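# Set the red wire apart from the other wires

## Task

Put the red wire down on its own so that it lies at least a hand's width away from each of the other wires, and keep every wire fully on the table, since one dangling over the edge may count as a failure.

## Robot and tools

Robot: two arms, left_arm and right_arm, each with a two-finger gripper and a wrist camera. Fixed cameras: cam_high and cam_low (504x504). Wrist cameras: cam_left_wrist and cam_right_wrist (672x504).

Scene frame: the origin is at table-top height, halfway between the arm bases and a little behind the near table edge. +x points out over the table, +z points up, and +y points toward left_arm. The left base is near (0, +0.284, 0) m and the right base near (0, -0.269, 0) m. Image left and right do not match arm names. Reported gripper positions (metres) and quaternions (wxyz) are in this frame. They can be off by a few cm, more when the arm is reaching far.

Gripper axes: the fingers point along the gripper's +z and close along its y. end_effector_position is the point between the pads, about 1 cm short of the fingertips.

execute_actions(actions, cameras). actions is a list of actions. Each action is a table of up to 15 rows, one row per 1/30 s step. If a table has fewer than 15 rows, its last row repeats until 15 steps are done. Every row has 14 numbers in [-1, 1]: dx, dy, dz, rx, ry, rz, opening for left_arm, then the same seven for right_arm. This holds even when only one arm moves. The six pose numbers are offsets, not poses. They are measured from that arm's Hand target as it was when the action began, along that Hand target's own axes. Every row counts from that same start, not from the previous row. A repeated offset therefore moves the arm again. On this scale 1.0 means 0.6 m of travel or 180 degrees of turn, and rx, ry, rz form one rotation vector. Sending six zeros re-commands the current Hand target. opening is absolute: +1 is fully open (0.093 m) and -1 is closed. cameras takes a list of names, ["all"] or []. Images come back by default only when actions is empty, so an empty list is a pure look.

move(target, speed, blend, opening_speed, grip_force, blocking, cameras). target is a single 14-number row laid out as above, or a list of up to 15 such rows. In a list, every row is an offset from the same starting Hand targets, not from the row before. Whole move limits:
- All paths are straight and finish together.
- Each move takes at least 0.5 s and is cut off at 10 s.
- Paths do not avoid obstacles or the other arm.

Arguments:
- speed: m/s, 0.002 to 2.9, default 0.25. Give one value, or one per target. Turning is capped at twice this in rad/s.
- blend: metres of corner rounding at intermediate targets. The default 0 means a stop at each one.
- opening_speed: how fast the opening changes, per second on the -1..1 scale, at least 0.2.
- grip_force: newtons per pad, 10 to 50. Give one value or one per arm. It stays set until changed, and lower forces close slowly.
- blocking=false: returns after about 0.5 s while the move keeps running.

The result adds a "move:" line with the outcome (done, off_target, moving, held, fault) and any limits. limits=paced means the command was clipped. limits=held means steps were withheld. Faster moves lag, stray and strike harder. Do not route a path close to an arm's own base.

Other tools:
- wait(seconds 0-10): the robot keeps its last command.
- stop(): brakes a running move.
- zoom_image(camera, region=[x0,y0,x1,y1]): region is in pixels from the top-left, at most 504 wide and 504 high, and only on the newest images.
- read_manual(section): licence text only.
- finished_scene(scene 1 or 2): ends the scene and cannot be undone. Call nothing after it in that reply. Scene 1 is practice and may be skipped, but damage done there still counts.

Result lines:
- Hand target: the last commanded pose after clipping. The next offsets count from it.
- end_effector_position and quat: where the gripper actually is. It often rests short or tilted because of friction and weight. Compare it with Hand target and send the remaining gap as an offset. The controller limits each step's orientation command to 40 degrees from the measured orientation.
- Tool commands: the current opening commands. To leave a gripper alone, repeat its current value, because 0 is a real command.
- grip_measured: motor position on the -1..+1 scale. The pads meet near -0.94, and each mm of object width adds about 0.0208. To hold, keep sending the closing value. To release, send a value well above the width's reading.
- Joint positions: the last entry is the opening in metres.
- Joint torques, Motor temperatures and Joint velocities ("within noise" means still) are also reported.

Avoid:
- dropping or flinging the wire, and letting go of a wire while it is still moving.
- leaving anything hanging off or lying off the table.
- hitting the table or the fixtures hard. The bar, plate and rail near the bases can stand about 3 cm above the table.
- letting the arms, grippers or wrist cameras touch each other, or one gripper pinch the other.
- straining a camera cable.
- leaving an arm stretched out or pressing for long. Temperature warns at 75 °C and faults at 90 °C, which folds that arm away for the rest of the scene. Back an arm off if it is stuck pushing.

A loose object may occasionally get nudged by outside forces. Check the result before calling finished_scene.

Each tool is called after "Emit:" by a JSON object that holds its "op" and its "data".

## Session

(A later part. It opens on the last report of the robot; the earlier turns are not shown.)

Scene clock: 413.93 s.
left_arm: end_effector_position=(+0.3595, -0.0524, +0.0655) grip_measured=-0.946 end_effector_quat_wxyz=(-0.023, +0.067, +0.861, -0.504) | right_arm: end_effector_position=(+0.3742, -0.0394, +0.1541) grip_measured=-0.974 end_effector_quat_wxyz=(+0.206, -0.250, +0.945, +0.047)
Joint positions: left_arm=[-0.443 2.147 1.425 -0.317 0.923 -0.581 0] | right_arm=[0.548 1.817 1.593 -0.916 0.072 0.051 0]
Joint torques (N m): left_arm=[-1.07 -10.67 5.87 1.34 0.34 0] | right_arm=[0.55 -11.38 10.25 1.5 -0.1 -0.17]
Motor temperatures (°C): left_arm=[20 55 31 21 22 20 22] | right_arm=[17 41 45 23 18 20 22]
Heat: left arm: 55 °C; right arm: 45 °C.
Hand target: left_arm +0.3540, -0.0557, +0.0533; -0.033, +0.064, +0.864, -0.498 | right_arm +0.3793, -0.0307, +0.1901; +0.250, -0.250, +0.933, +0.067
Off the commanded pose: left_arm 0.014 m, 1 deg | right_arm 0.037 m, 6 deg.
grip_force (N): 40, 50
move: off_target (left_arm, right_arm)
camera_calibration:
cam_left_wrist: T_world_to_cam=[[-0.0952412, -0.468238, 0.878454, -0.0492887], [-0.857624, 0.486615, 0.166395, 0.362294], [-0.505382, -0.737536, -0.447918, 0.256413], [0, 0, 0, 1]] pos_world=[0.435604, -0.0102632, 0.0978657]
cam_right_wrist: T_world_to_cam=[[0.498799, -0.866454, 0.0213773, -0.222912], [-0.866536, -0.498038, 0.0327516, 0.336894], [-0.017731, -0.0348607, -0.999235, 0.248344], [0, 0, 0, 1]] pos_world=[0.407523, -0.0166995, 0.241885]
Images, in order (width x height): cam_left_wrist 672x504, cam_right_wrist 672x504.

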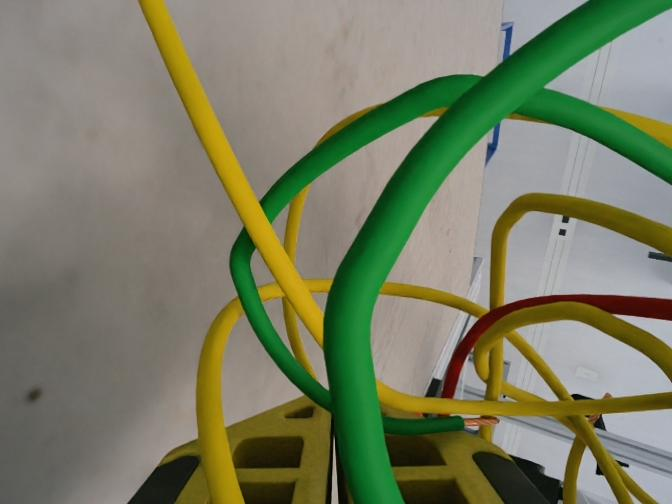

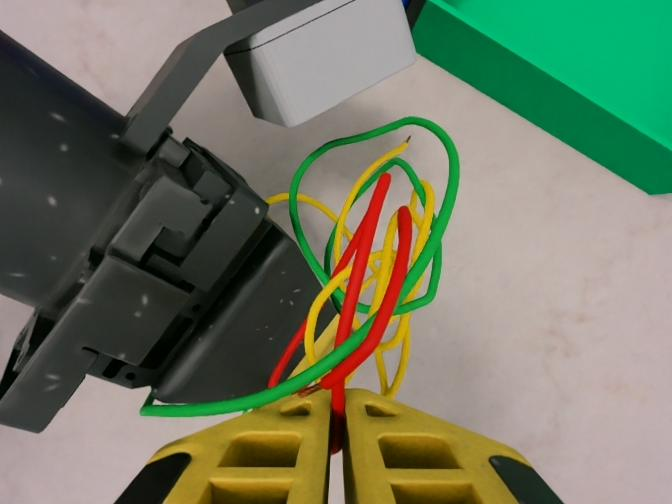

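Emit:
{"op": "move", "data": {"target": [[0, 0, 0, 0, 0, 0, -0.2, 0, 0, 0, 0, 0, 0, -1], [-0.0053, -0.0182, 0.0314, 0, 0, 0, -0.2, -0.0125, 0, -0.0217, 0, 0, 0, -1]], "speed": 0.06, "cameras": ["cam_left_wrist", "cam_right_wrist"]}}

Emit:
{"op": "zoom_image", "data": {"camera": "cam_left_wrist", "region": [200, 120, 560, 500]}}

Scene clock: 416.30 s.
left_arm: end_effector_position=(+0.3500, -0.0699, +0.0553) grip_measured=-0.202 end_effector_quat_wxyz=(-0.038, +0.060, +0.864, -0.499) | right_arm: end_effector_position=(+0.3755, -0.0393, +0.1742) grip_measured=-0.974 end_effector_quat_wxyz=(+0.213, -0.249, +0.944, +0.049)
Joint positions: left_arm=[-0.488 2.175 1.425 -0.275 0.904 -0.642 0.036] | right_arm=[0.548 1.812 1.661 -0.974 0.072 0.051 0]
Joint torques (N m): left_arm=[-1.09 -10.66 9.03 1.36 0.3 -0.01] | right_arm=[0.69 -10.35 10.47 1.5 -0.09 -0.16]
Heat: left arm: 54 °C; right arm: 45 °C.
Hand target: left_arm +0.3540, -0.0777, +0.0534; -0.033, +0.064, +0.864, -0.498 | right_arm +0.3792, -0.0307, +0.2052; +0.250, -0.250, +0.933, +0.067
Off the commanded pose: left_arm 0.009 m, 1 deg | right_arm 0.032 m, 5 deg.
grip_force (N): 40, 50
move: off_target (right_arm)
camera_calibration:
cam_left_wrist: T_world_to_cam=[[-0.0690469, -0.479676, 0.874725, -0.0592335], [-0.849548, 0.487921, 0.200503, 0.359747], [-0.522973, -0.729277, -0.441197, 0.240487], [0, 0, 0, 1]] pos_world=[0.427301, -0.0285594, 0.0857847]
cam_right_wrist: T_world_to_cam=[[0.498134, -0.86686, 0.0203956, -0.223506], [-0.867082, -0.497833, 0.0182115, 0.340184], [-0.00563319, -0.0267564, -0.999626, 0.264334], [0, 0, 0, 1]] pos_world=[0.407792, -0.0173207, 0.262599]
Images, in order (width x height): cam_left_wrist 672x504, cam_right_wrist 672x504.

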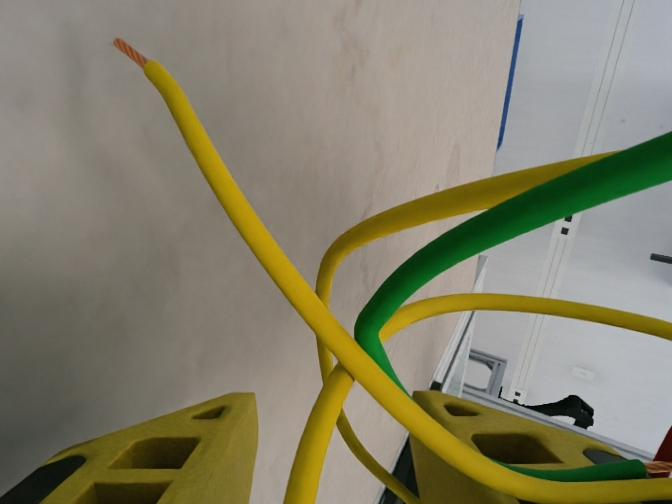

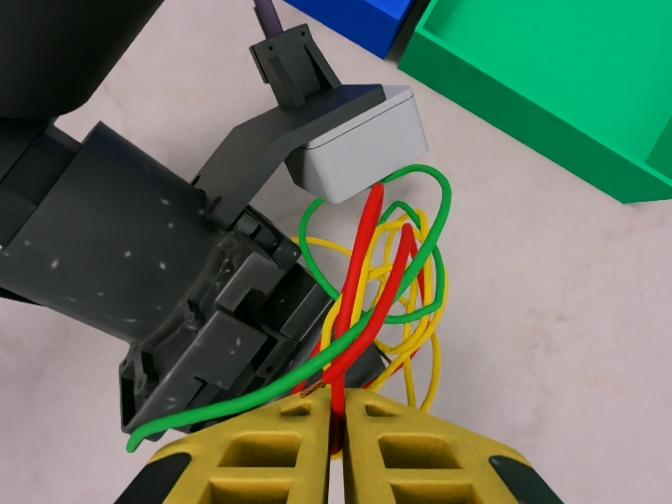

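Scaled by 1.326 from the camera's 672x504 image, which has a finer 960x720 frame.

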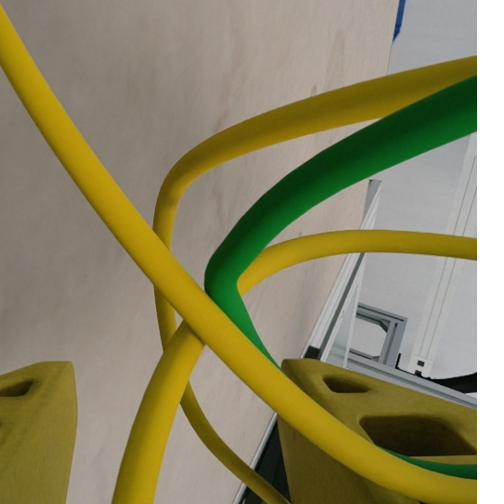

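Emit:
{"op": "move", "data": {"target": [0, 0, 0, 0, 0, 0, -1, 0, 0, 0, 0, 0, 0, -1], "speed": 0.05, "opening_speed": 0.4, "cameras": ["cam_left_wrist", "cam_right_wrist"]}}

Emit:
{"op": "zoom_image", "data": {"camera": "cam_left_wrist", "region": [200, 120, 560, 500]}}

Scene clock: 418.87 s.
left_arm: end_effector_position=(+0.3504, -0.0701, +0.0555) grip_measured=-0.969 end_effector_quat_wxyz=(-0.038, +0.060, +0.863, -0.499) | right_arm: end_effector_position=(+0.3748, -0.0397, +0.1738) grip_measured=-0.974 end_effector_quat_wxyz=(+0.211, -0.249, +0.944, +0.048)
Joint positions: left_arm=[-0.488 2.175 1.425 -0.272 0.904 -0.644 0] | right_arm=[0.548 1.812 1.661 -0.978 0.072 0.051 0]
Joint torques (N m): left_arm=[-1.09 -10.65 9.06 1.35 0.3 0.01] | right_arm=[0.72 -10.39 10.47 1.52 -0.09 -0.15]
Heat: left arm: 54 °C; right arm: 46 °C.
Hand target: left_arm +0.3540, -0.0777, +0.0534; -0.033, +0.064, +0.864, -0.498 | right_arm +0.3793, -0.0307, +0.2052; +0.250, -0.250, +0.933, +0.067
Off the commanded pose: left_arm 0.009 m, 1 deg | right_arm 0.033 m, 5 deg.
grip_force (N): 40, 50
move: off_target (right_arm)
camera_calibration:
cam_left_wrist: T_world_to_cam=[[-0.0694373, -0.478921, 0.875108, -0.0593687], [-0.850431, 0.486984, 0.199033, 0.360472], [-0.521485, -0.730398, -0.441104, 0.240027], [0, 0, 0, 1]] pos_world=[0.427604, -0.0286614, 0.0860853]
cam_right_wrist: T_world_to_cam=[[0.49832, -0.866746, 0.0207079, -0.223622], [-0.866948, -0.497909, 0.0220864, 0.338687], [-0.00883266, -0.0289588, -0.999542, 0.264966], [0, 0, 0, 1]] pos_world=[0.4074, -0.0175149, 0.261995]
Images, in order (width x height): cam_left_wrist 672x504, cam_right_wrist 672x504.

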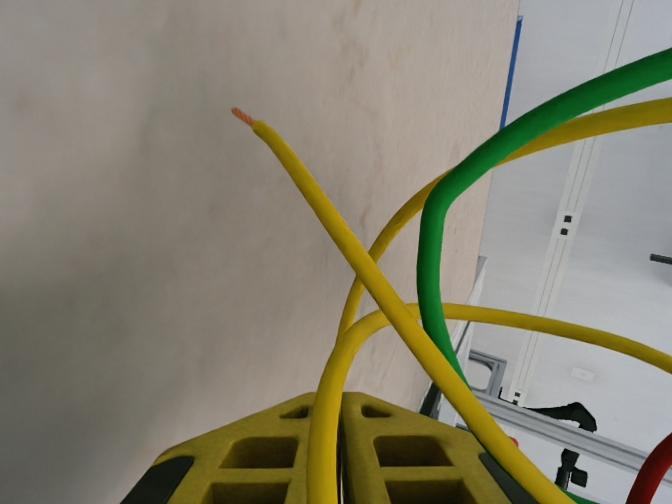

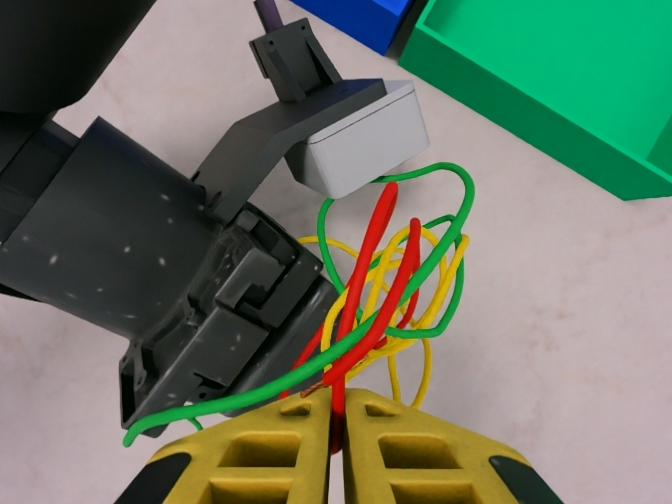

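Scaled by 1.326 from the camera's 672x504 image, which has a finer 960x720 frame.

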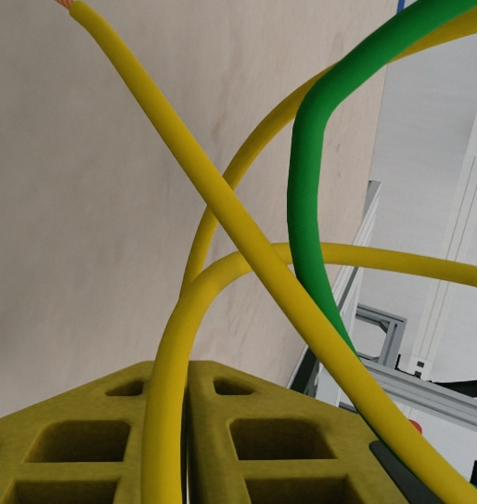

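Emit:
{"op": "zoom_image", "data": {"camera": "cam_left_wrist", "region": [280, 300, 400, 504]}}

Scaled by 2.471 from the camera's 672x504 image, which has a finer 960x720 frame.

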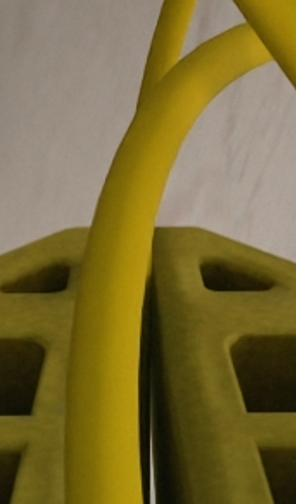

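Emit:
{"op": "move", "data": {"target": [0, 0, 0, 0, 0, 0, -1, -0.02, 0, -0.0346, 0, 0, 0, -1], "speed": 0.06, "cameras": ["cam_left_wrist", "cam_right_wrist", "cam_low"]}}

Emit:
{"op": "zoom_image", "data": {"camera": "cam_left_wrist", "region": [200, 120, 560, 500]}}

Emit:
{"op": "zoom_image", "data": {"camera": "cam_right_wrist", "region": [230, 150, 490, 430]}}

Scene clock: 420.63 s.
left_arm: end_effector_position=(+0.3509, -0.0704, +0.0559) grip_measured=-0.969 end_effector_quat_wxyz=(-0.036, +0.060, +0.863, -0.500) | right_arm: end_effector_position=(+0.3757, -0.0403, +0.2072) grip_measured=-0.974 end_effector_quat_wxyz=(+0.222, -0.248, +0.942, +0.052)
Joint positions: left_arm=[-0.488 2.175 1.425 -0.269 0.904 -0.645 0] | right_arm=[0.548 1.812 1.785 -1.08 0.072 0.051 0]
Joint torques (N m): left_arm=[-1.11 -10.65 9.07 1.31 0.29 0.01] | right_arm=[0.9 -8.58 10.39 1.55 -0.08 -0.14]
Heat: left arm: 54 °C; right arm: 46 °C.
Hand target: left_arm +0.3540, -0.0777, +0.0534; -0.033, +0.064, +0.864, -0.498 | right_arm +0.3792, -0.0307, +0.2291; +0.250, -0.250, +0.933, +0.067
Off the commanded pose: left_arm 0.008 m, 1 deg | right_arm 0.024 m, 4 deg.
grip_force (N): 40, 50
move: off_target (right_arm)
camera_calibration:
cam_left_wrist: T_world_to_cam=[[-0.0716537, -0.477474, 0.875719, -0.0588492], [-0.851112, 0.487056, 0.19592, 0.361393], [-0.520071, -0.731297, -0.441283, 0.239651], [0, 0, 0, 1]] pos_world=[0.428004, -0.0288615, 0.0864851]
cam_right_wrist: T_world_to_cam=[[0.497392, -0.867316, 0.0190694, -0.22461], [-0.867466, -0.497495, -0.000783746, 0.343412], [0.0101667, -0.0161522, -0.999818, 0.291816], [0, 0, 0, 1]] pos_world=[0.406651, -0.0192486, 0.296315]
Images, in order (width x height): cam_low 504x504, cam_left_wrist 672x504, cam_right_wrist 672x504.

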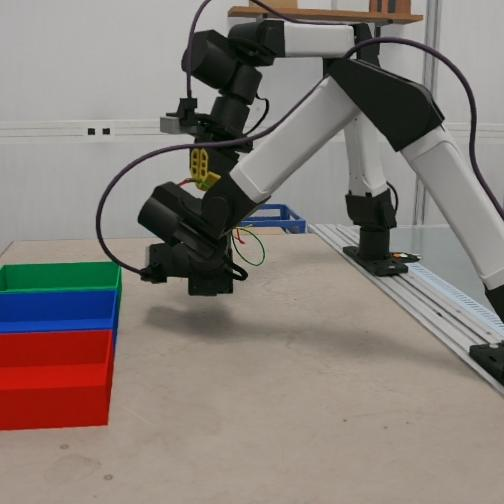

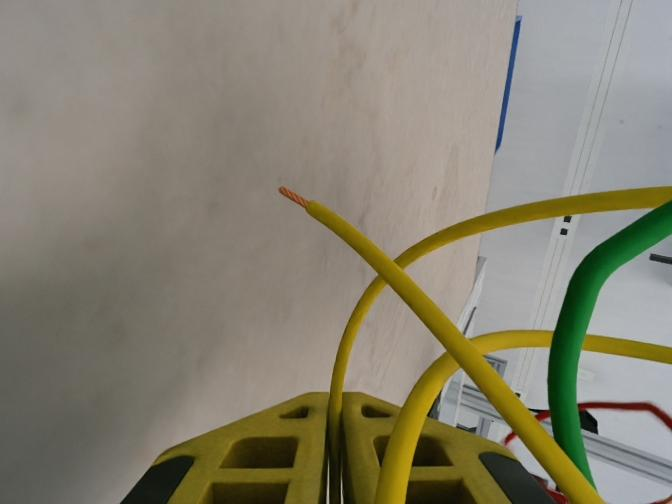

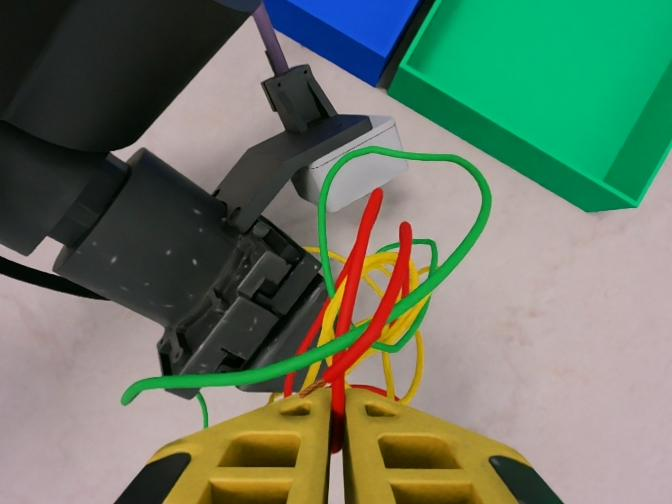

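Scaled by 1.326 from the camera's 672x504 image, which has a finer 960x720 frame.

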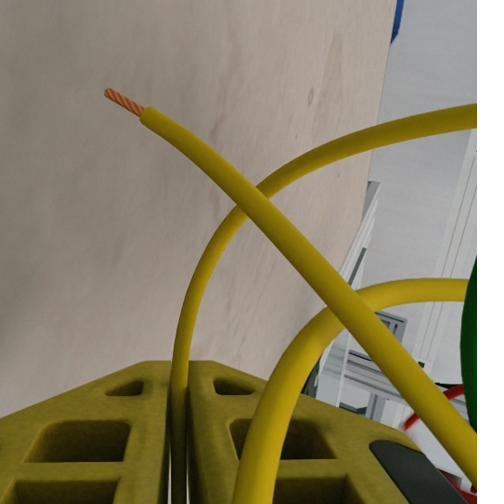

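Scaled by 1.800 from the camera's 672x504 image, which has a finer 960x720 frame.

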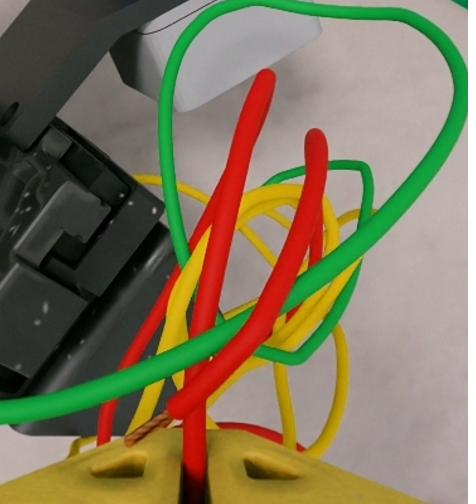

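Emit:
{"op": "move", "data": {"target": [0, 0, 0, 0, 0, 0, -1, -0.0333, 0, -0.0577, 0, 0, 0, -1], "speed": 0.06, "cameras": ["cam_left_wrist", "cam_right_wrist", "cam_low"]}}

Emit:
{"op": "zoom_image", "data": {"camera": "cam_right_wrist", "region": [230, 130, 510, 430]}}

Emit:
{"op": "zoom_image", "data": {"camera": "cam_low", "region": [150, 150, 290, 310]}}

Scene clock: 422.27 s.
left_arm: end_effector_position=(+0.3524, -0.0712, +0.0576) grip_measured=-0.969 end_effector_quat_wxyz=(-0.033, +0.062, +0.862, -0.501) | right_arm: end_effector_position=(+0.3747, -0.0406, +0.2588) grip_measured=-0.974 end_effector_quat_wxyz=(+0.234, -0.248, +0.938, +0.056)
Joint positions: left_arm=[-0.488 2.175 1.43 -0.267 0.904 -0.645 0] | right_arm=[0.552 1.852 2.04 -1.268 0.072 0.051 0]
Joint torques (N m): left_arm=[-1.1 -10.65 8.68 1.3 0.29 0.01] | right_arm=[0.84 -6.53 10.03 1.62 -0.05 -0.11]
Heat: left arm: 53 °C; right arm: 46 °C.
Hand target: left_arm +0.3540, -0.0777, +0.0533; -0.033, +0.064, +0.864, -0.498 | right_arm +0.3792, -0.0307, +0.2692; +0.250, -0.250, +0.933, +0.067
Off the commanded pose: left_arm 0.008 m, 0 deg | right_arm 0.015 m, 2 deg.
grip_force (N): 40, 50
move: off_target (right_arm)
camera_calibration:
cam_left_wrist: T_world_to_cam=[[-0.0770173, -0.474386, 0.876942, -0.058595], [-0.852432, 0.487533, 0.188868, 0.363584], [-0.517134, -0.732987, -0.44193, 0.239561], [0, 0, 0, 1]] pos_world=[0.429303, -0.0294609, 0.088584]
cam_right_wrist: T_world_to_cam=[[0.499938, -0.865889, 0.0172625, -0.225839], [-0.865478, -0.500234, -0.0267241, 0.348308], [0.0317754, -0.00157986, -0.999494, 0.3357], [0, 0, 0, 1]] pos_world=[0.403691, -0.0207853, 0.348737]
Images, in order (width x height): cam_low 504x504, cam_left_wrist 672x504, cam_right_wrist 672x504.

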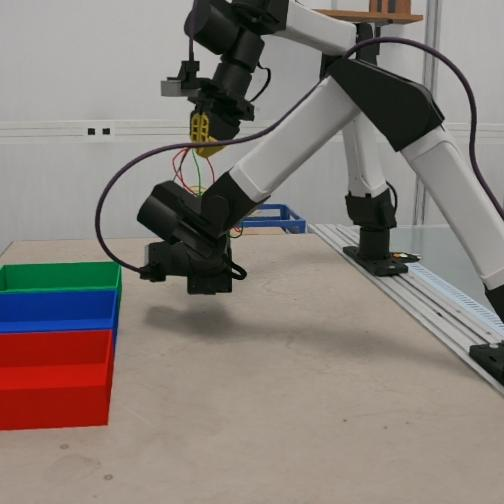

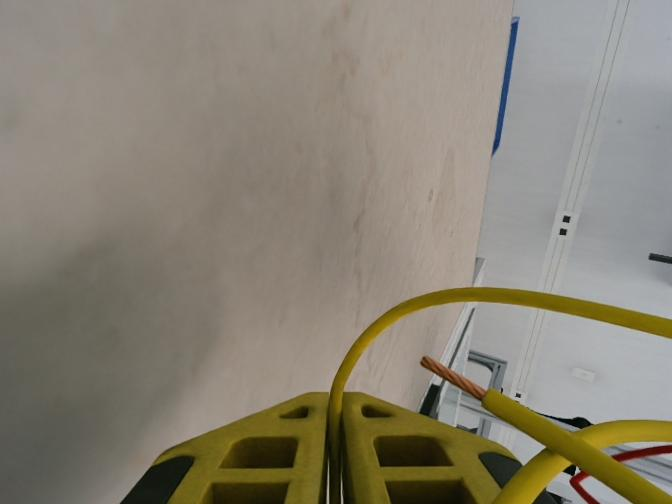

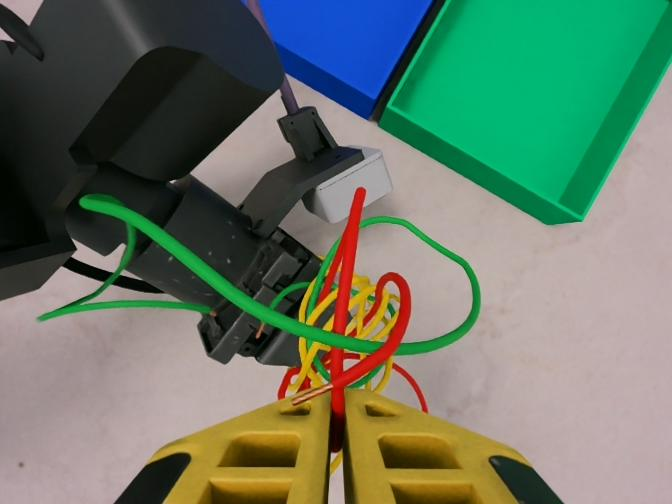

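Scaled by 1.680 from the camera's 672x504 image, which has a finer 960x720 frame.

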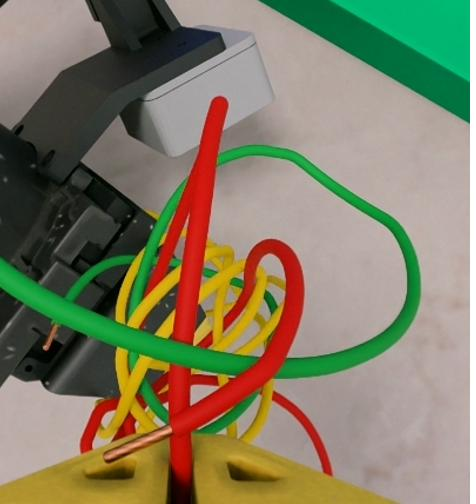

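Scaled by 3.150 from the camera's 504x504 image, which has a finer 720x720 frame.

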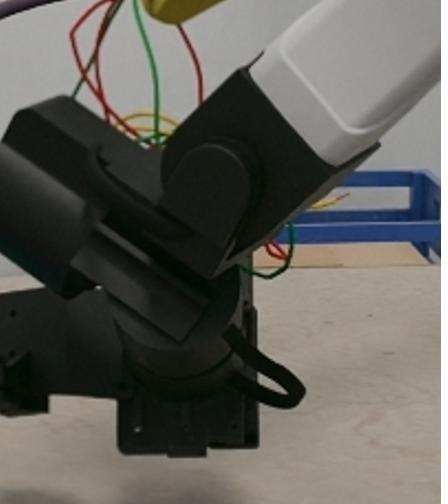

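Emit:
{"op": "zoom_image", "data": {"camera": "cam_right_wrist", "region": [260, 250, 440, 430]}}

Emit:
{"op": "zoom_image", "data": {"camera": "cam_left_wrist", "region": [420, 260, 672, 504]}}

Scaled by 2.800 from the camera's 672x504 image, which has a finer 960x720 frame.

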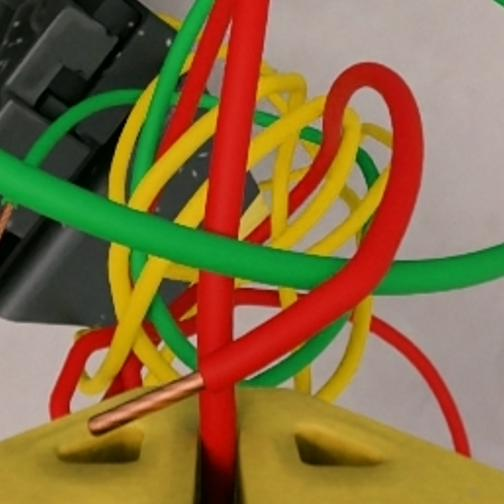

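Scaled by 2.000 from the camera's 672x504 image, which has a finer 960x720 frame.

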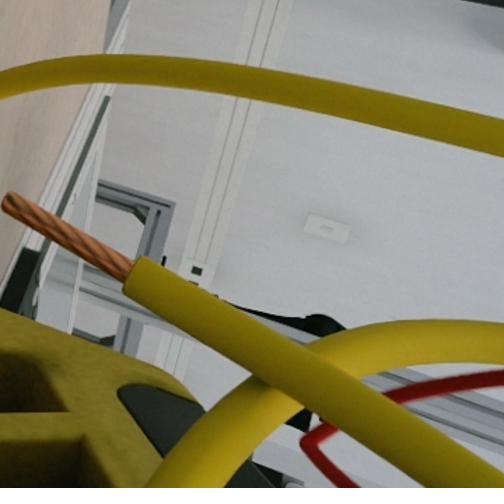

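Emit:
{"op": "move", "data": {"target": [0, 0, 0, 0, 0, 0, -1, -0.0375, 0, -0.065, 0, 0, 0, -1], "speed": 0.06, "cameras": ["cam_left_wrist", "cam_right_wrist", "cam_low"]}}

Emit:
{"op": "zoom_image", "data": {"camera": "cam_right_wrist", "region": [230, 150, 510, 430]}}

Emit:
{"op": "zoom_image", "data": {"camera": "cam_low", "region": [150, 110, 290, 310]}}

Scene clock: 424.10 s.
left_arm: end_effector_position=(+0.3548, -0.0724, +0.0601) grip_measured=-0.969 end_effector_quat_wxyz=(-0.028, +0.065, +0.861, -0.504) | right_arm: end_effector_position=(+0.3758, -0.0397, +0.3047) grip_measured=-0.974 end_effector_quat_wxyz=(+0.231, -0.250, +0.938, +0.056)
Joint positions: left_arm=[-0.488 2.175 1.436 -0.259 0.904 -0.645 0] | right_arm=[0.555 2.027 2.515 -1.573 0.072 0.051 0]
Joint torques (N m): left_arm=[-1.09 -10.69 8.28 1.24 0.29 0.02] | right_arm=[0.85 -7.12 8.81 1.68 -0.04 -0.09]
Heat: left arm: 53 °C; right arm: 46 °C.
Hand target: left_arm +0.3540, -0.0777, +0.0534; -0.033, +0.064, +0.864, -0.498 | right_arm +0.3791, -0.0307, +0.3141; +0.250, -0.250, +0.933, +0.067
Off the commanded pose: left_arm 0.009 m, 1 deg | right_arm 0.014 m, 3 deg.
joint read past its limit (right arm) — joint 4 (wrist pitch), lower limit.
joint sent to its limit (right arm) — joint 4 (wrist pitch), lower limit. The joint targets still meet the commanded pose.
grip_force (N): 40, 50
move: off_target (right_arm)
camera_calibration:
cam_left_wrist: T_world_to_cam=[[-0.0865645, -0.468623, 0.879147, -0.0574534], [-0.854855, 0.488103, 0.176007, 0.367449], [-0.511595, -0.736307, -0.442857, 0.238782], [0, 0, 0, 1]] pos_world=[0.431302, -0.0304603, 0.0915825]
cam_right_wrist: T_world_to_cam=[[0.503054, -0.864077, 0.0175147, -0.227563], [-0.863798, -0.503344, -0.0222966, 0.348779], [0.0280819, -0.00391281, -0.999598, 0.382925], [0, 0, 0, 1]] pos_world=[0.404998, -0.0195775, 0.394533]
Images, in order (width x height): cam_low 504x504, cam_left_wrist 672x504, cam_right_wrist 672x504.

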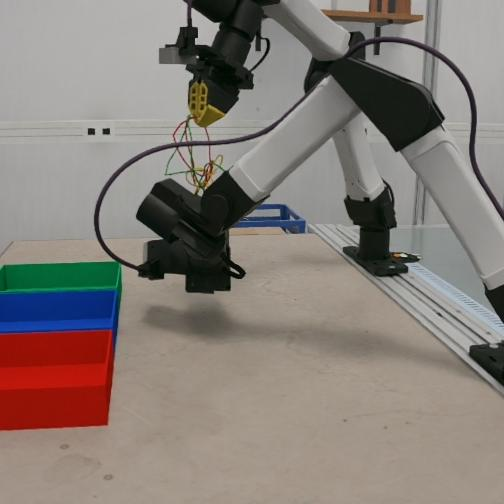

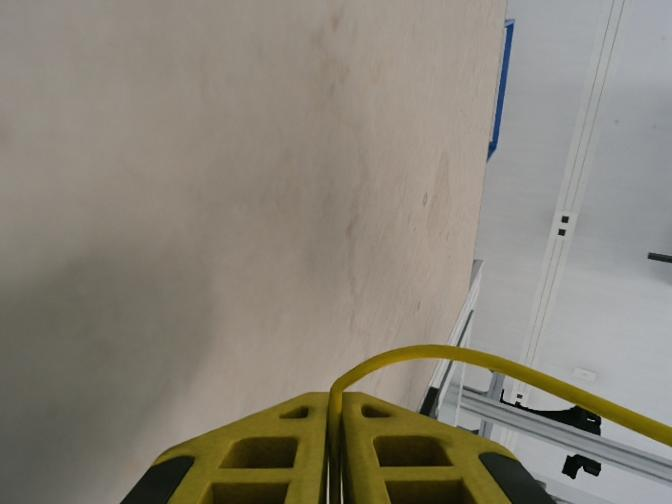

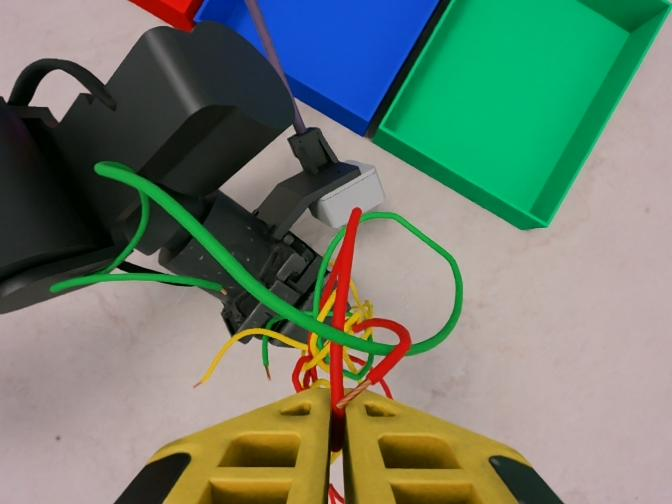

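Scaled by 1.800 from the camera's 672x504 image, which has a finer 960x720 frame.

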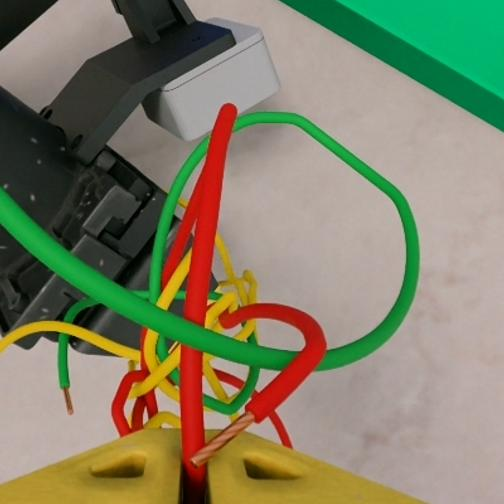

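Scaled by 2.520 from the camera's 504x504 image, which has a finer 720x720 frame.

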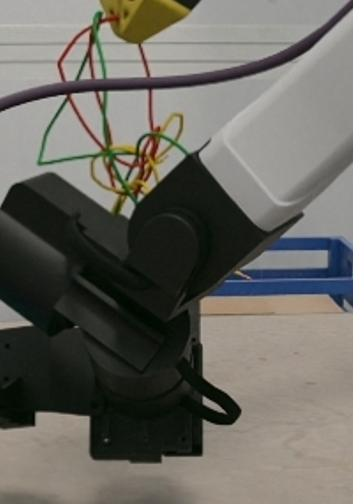

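Emit:
{"op": "move", "data": {"target": [0, 0, 0, 0, 0, 0, -1, -0.0333, 0, -0.0577, 0, -0.0833, 0, -1], "speed": 0.08, "cameras": ["cam_left_wrist", "cam_right_wrist", "cam_low", "cam_high"]}}

Emit:
{"op": "zoom_image", "data": {"camera": "cam_right_wrist", "region": [230, 150, 510, 430]}}

Emit:
{"op": "zoom_image", "data": {"camera": "cam_low", "region": [150, 90, 270, 230]}}

Emit:
{"op": "zoom_image", "data": {"camera": "cam_high", "region": [140, 150, 240, 260]}}

Scene clock: 426.77 s.
left_arm: end_effector_position=(+0.3548, -0.0724, +0.0601) grip_measured=-0.969 end_effector_quat_wxyz=(-0.028, +0.065, +0.861, -0.504) | right_arm: end_effector_position=(+0.3805, -0.0318, +0.3207) grip_measured=-0.974 end_effector_quat_wxyz=(+0.317, -0.243, +0.913, +0.087)
Joint positions: left_arm=[-0.488 2.175 1.436 -0.259 0.904 -0.645 0] | right_arm=[0.565 1.818 2.165 -1.242 0.073 0.051 0]
Joint torques (N m): left_arm=[-1.1 -10.69 8.28 1.24 0.29 0.02] | right_arm=[0.84 -11.38 6.31 2.46 0.18 -0.18]
Heat: left arm: 53 °C; right arm: 46 °C.
Hand target: left_arm +0.3540, -0.0777, +0.0534; -0.033, +0.064, +0.864, -0.498 | right_arm +0.3792, -0.0309, +0.3540; +0.370, -0.239, +0.892, +0.099
Off the commanded pose: left_arm 0.009 m, 1 deg | right_arm 0.033 m, 7 deg.
grip_force (N): 40, 50
move: off_target (right_arm)
camera_calibration:
cam_left_wrist: T_world_to_cam=[[-0.0865645, -0.468623, 0.879147, -0.0574534], [-0.854855, 0.488103, 0.176007, 0.367449], [-0.511595, -0.736307, -0.442857, 0.238782], [0, 0, 0, 1]] pos_world=[0.431302, -0.0304603, 0.0915825]
cam_right_wrist: T_world_to_cam=[[0.504879, -0.863182, 0.00378508, -0.219617], [-0.8436, -0.494345, -0.209671, 0.409905], [0.182855, 0.102665, -0.977765, 0.336338], [0, 0, 0, 1]] pos_world=[0.395175, -0.0214649, 0.415635]

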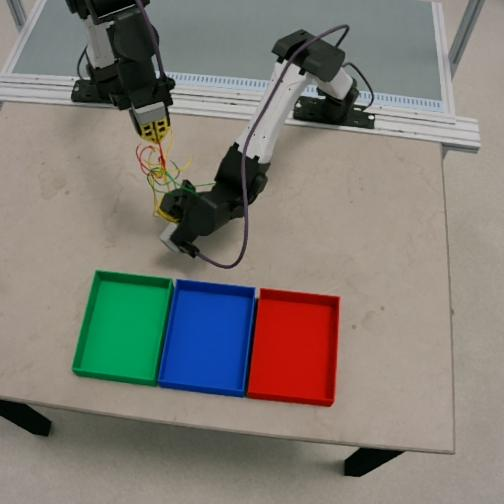

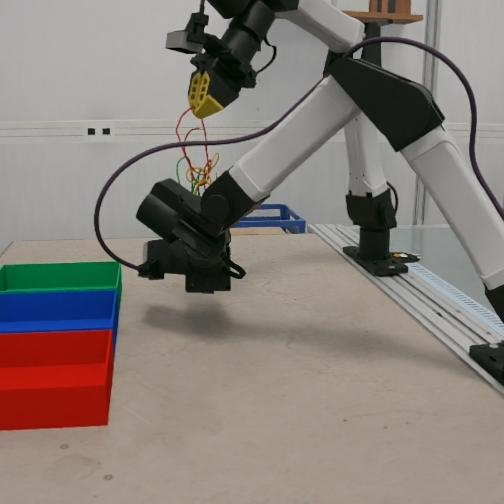

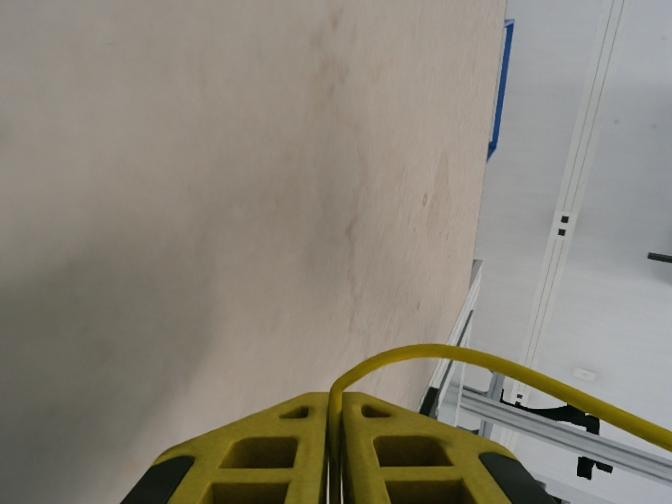

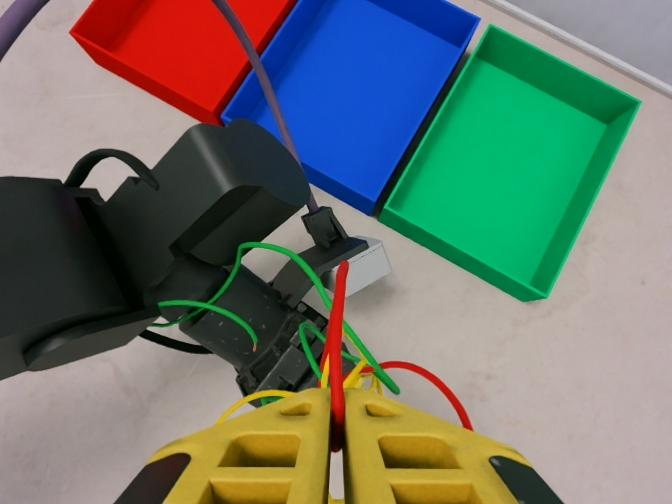

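Scaled by 1.800 from the camera's 672x504 image, which has a finer 960x720 frame.

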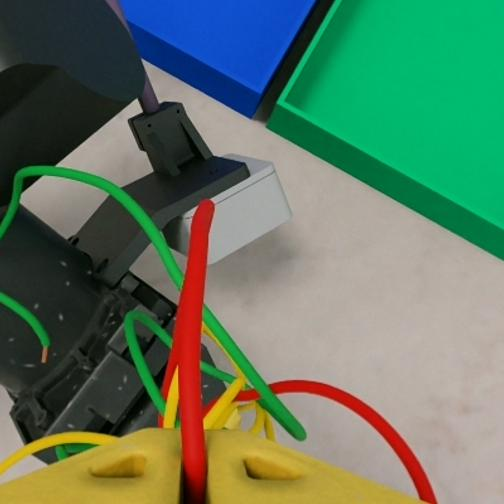

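Scaled by 3.600 from the camera's 504x504 image, which has a finer 720x720 frame.

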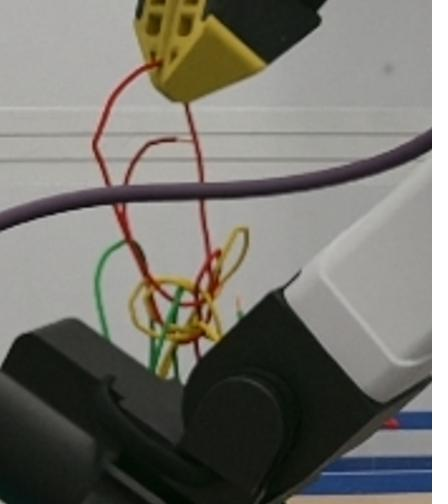

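Scaled by 4.582 from the camera's 504x504 image, which has a finer 720x720 frame.

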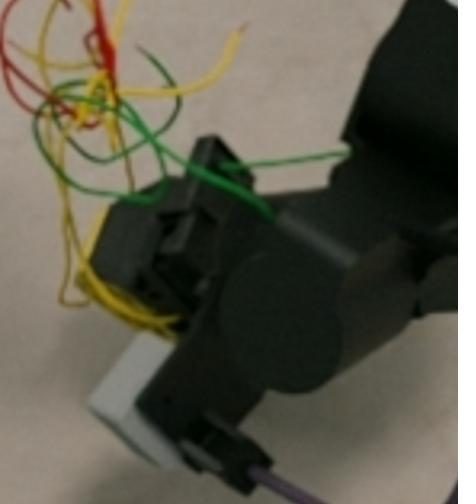

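Emit:
{"op": "move", "data": {"target": [0.0191, 0.0661, -0.1142, 0, 0, 0, -1, 0.0588, -0.1732, -0.0825, 0, 0, 0, -1], "speed": 0.06, "cameras": ["cam_left_wrist", "cam_right_wrist", "cam_low", "cam_high"]}}

Emit:
{"op": "zoom_image", "data": {"camera": "cam_low", "region": [130, 80, 290, 240]}}

Emit:
{"op": "zoom_image", "data": {"camera": "cam_high", "region": [120, 110, 250, 270]}}

Scene clock: 429.87 s.
left_arm: end_effector_position=(+0.3590, -0.0096, +0.0636) grip_measured=-0.969 end_effector_quat_wxyz=(-0.027, +0.079, +0.848, -0.524) | right_arm: end_effector_position=(+0.3808, -0.1413, +0.3284) grip_measured=-0.974 end_effector_quat_wxyz=(+0.309, -0.241, +0.914, +0.109)
Joint positions: left_arm=[-0.339 2.126 1.376 -0.411 1.02 -0.408 0] | right_arm=[0.23 1.658 2.027 -1.286 -0.177 -0.193 0]
Joint torques (N m): left_arm=[1.22 -13.42 4.52 0.55 0.03 0.24] | right_arm=[-1.21 -10.86 6.79 2.33 -0.01 -0.29]
Heat: left arm: 53 °C; right arm: 45 °C.
Hand target: left_arm +0.3541, +0.0023, +0.0534; -0.033, +0.064, +0.864, -0.498 | right_arm +0.3793, -0.1508, +0.3641; +0.370, -0.239, +0.892, +0.099
Off the commanded pose: left_arm 0.016 m, 4 deg | right_arm 0.037 m, 8 deg.
grip_force (N): 40, 50
move: off_target (left_arm, right_arm)
camera_calibration:
cam_left_wrist: T_world_to_cam=[[-0.108638, -0.423085, 0.899554, -0.0237189], [-0.845182, 0.515688, 0.140471, 0.338898], [-0.523321, -0.745026, -0.413608, 0.290993], [0, 0, 0, 1]] pos_world=[0.436136, 0.0319965, 0.0940878]
cam_right_wrist: T_world_to_cam=[[0.51322, -0.857231, -0.0419482, -0.301662], [-0.844085, -0.495297, -0.205428, 0.356295], [0.155322, 0.140837, -0.977773, 0.37096], [0, 0, 0, 1]] pos_world=[0.397944, -0.134367, 0.423253]

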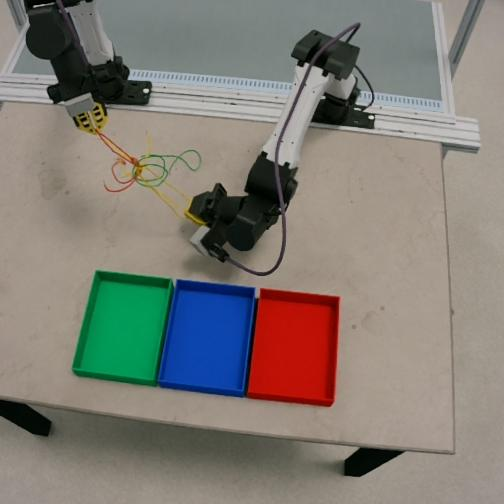

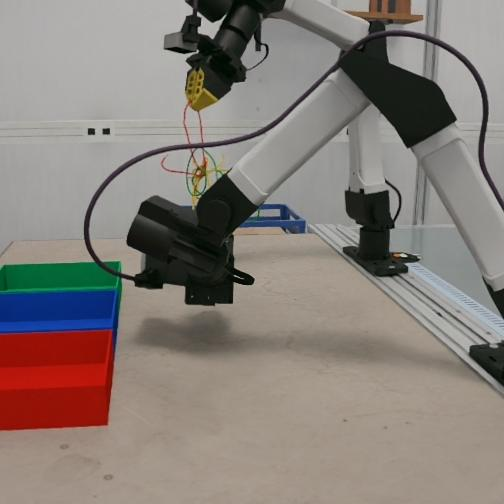

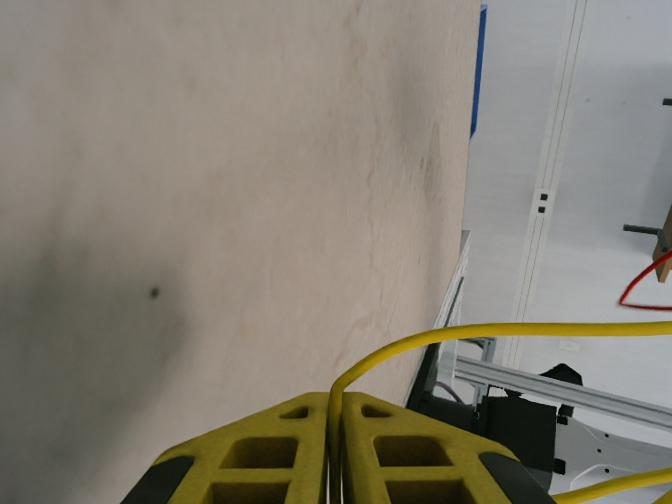

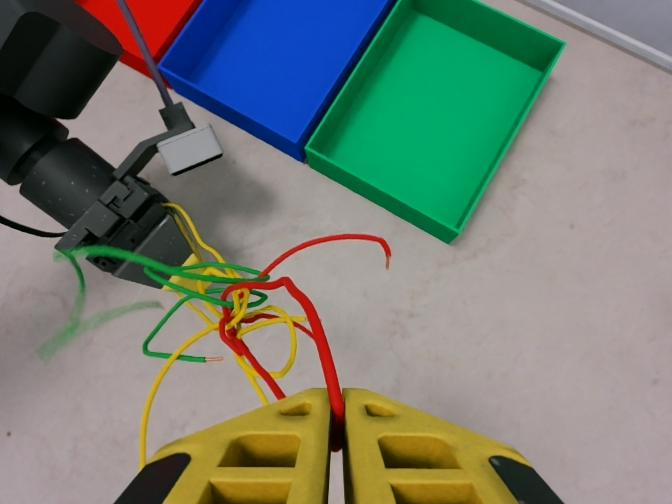

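Scaled by 3.150 from the camera's 504x504 image, which has a finer 720x720 frame.

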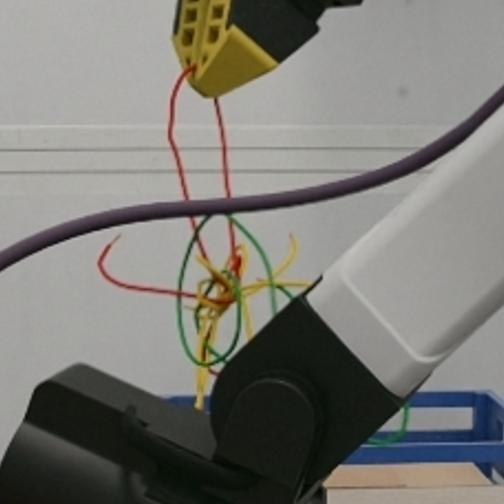

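Scaled by 3.150 from the camera's 504x504 image, which has a finer 720x720 frame.

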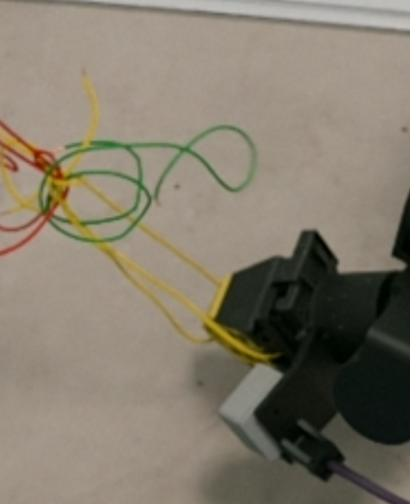

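Emit:
{"op": "zoom_image", "data": {"camera": "cam_right_wrist", "region": [180, 220, 400, 420]}}

Emit:
{"op": "zoom_image", "data": {"camera": "cam_high", "region": [75, 120, 175, 220]}}

Emit:
{"op": "zoom_image", "data": {"camera": "cam_low", "region": [155, 130, 235, 220]}}

Scaled by 2.291 from the camera's 672x504 image, which has a finer 960x720 frame.

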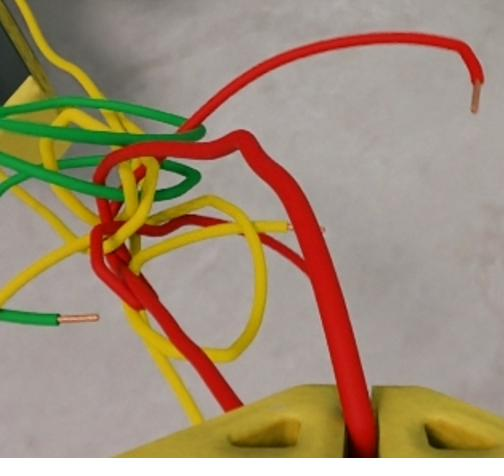

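Scaled by 5.040 from the camera's 504x504 image, which has a finer 720x720 frame.

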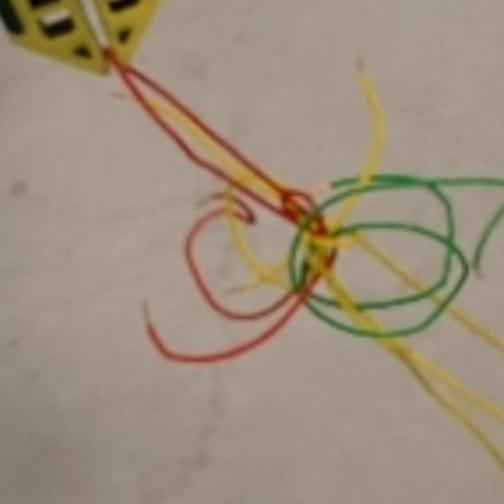

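Scaled by 5.600 from the camera's 504x504 image, which has a finer 720x720 frame.

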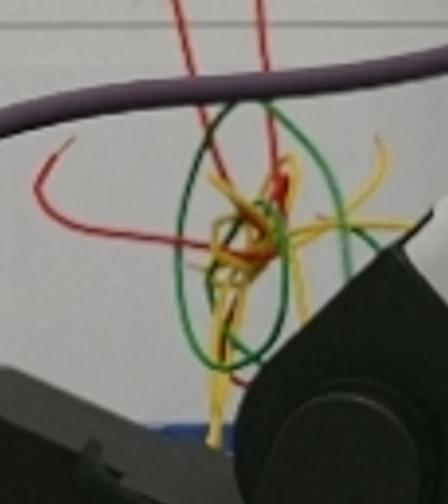

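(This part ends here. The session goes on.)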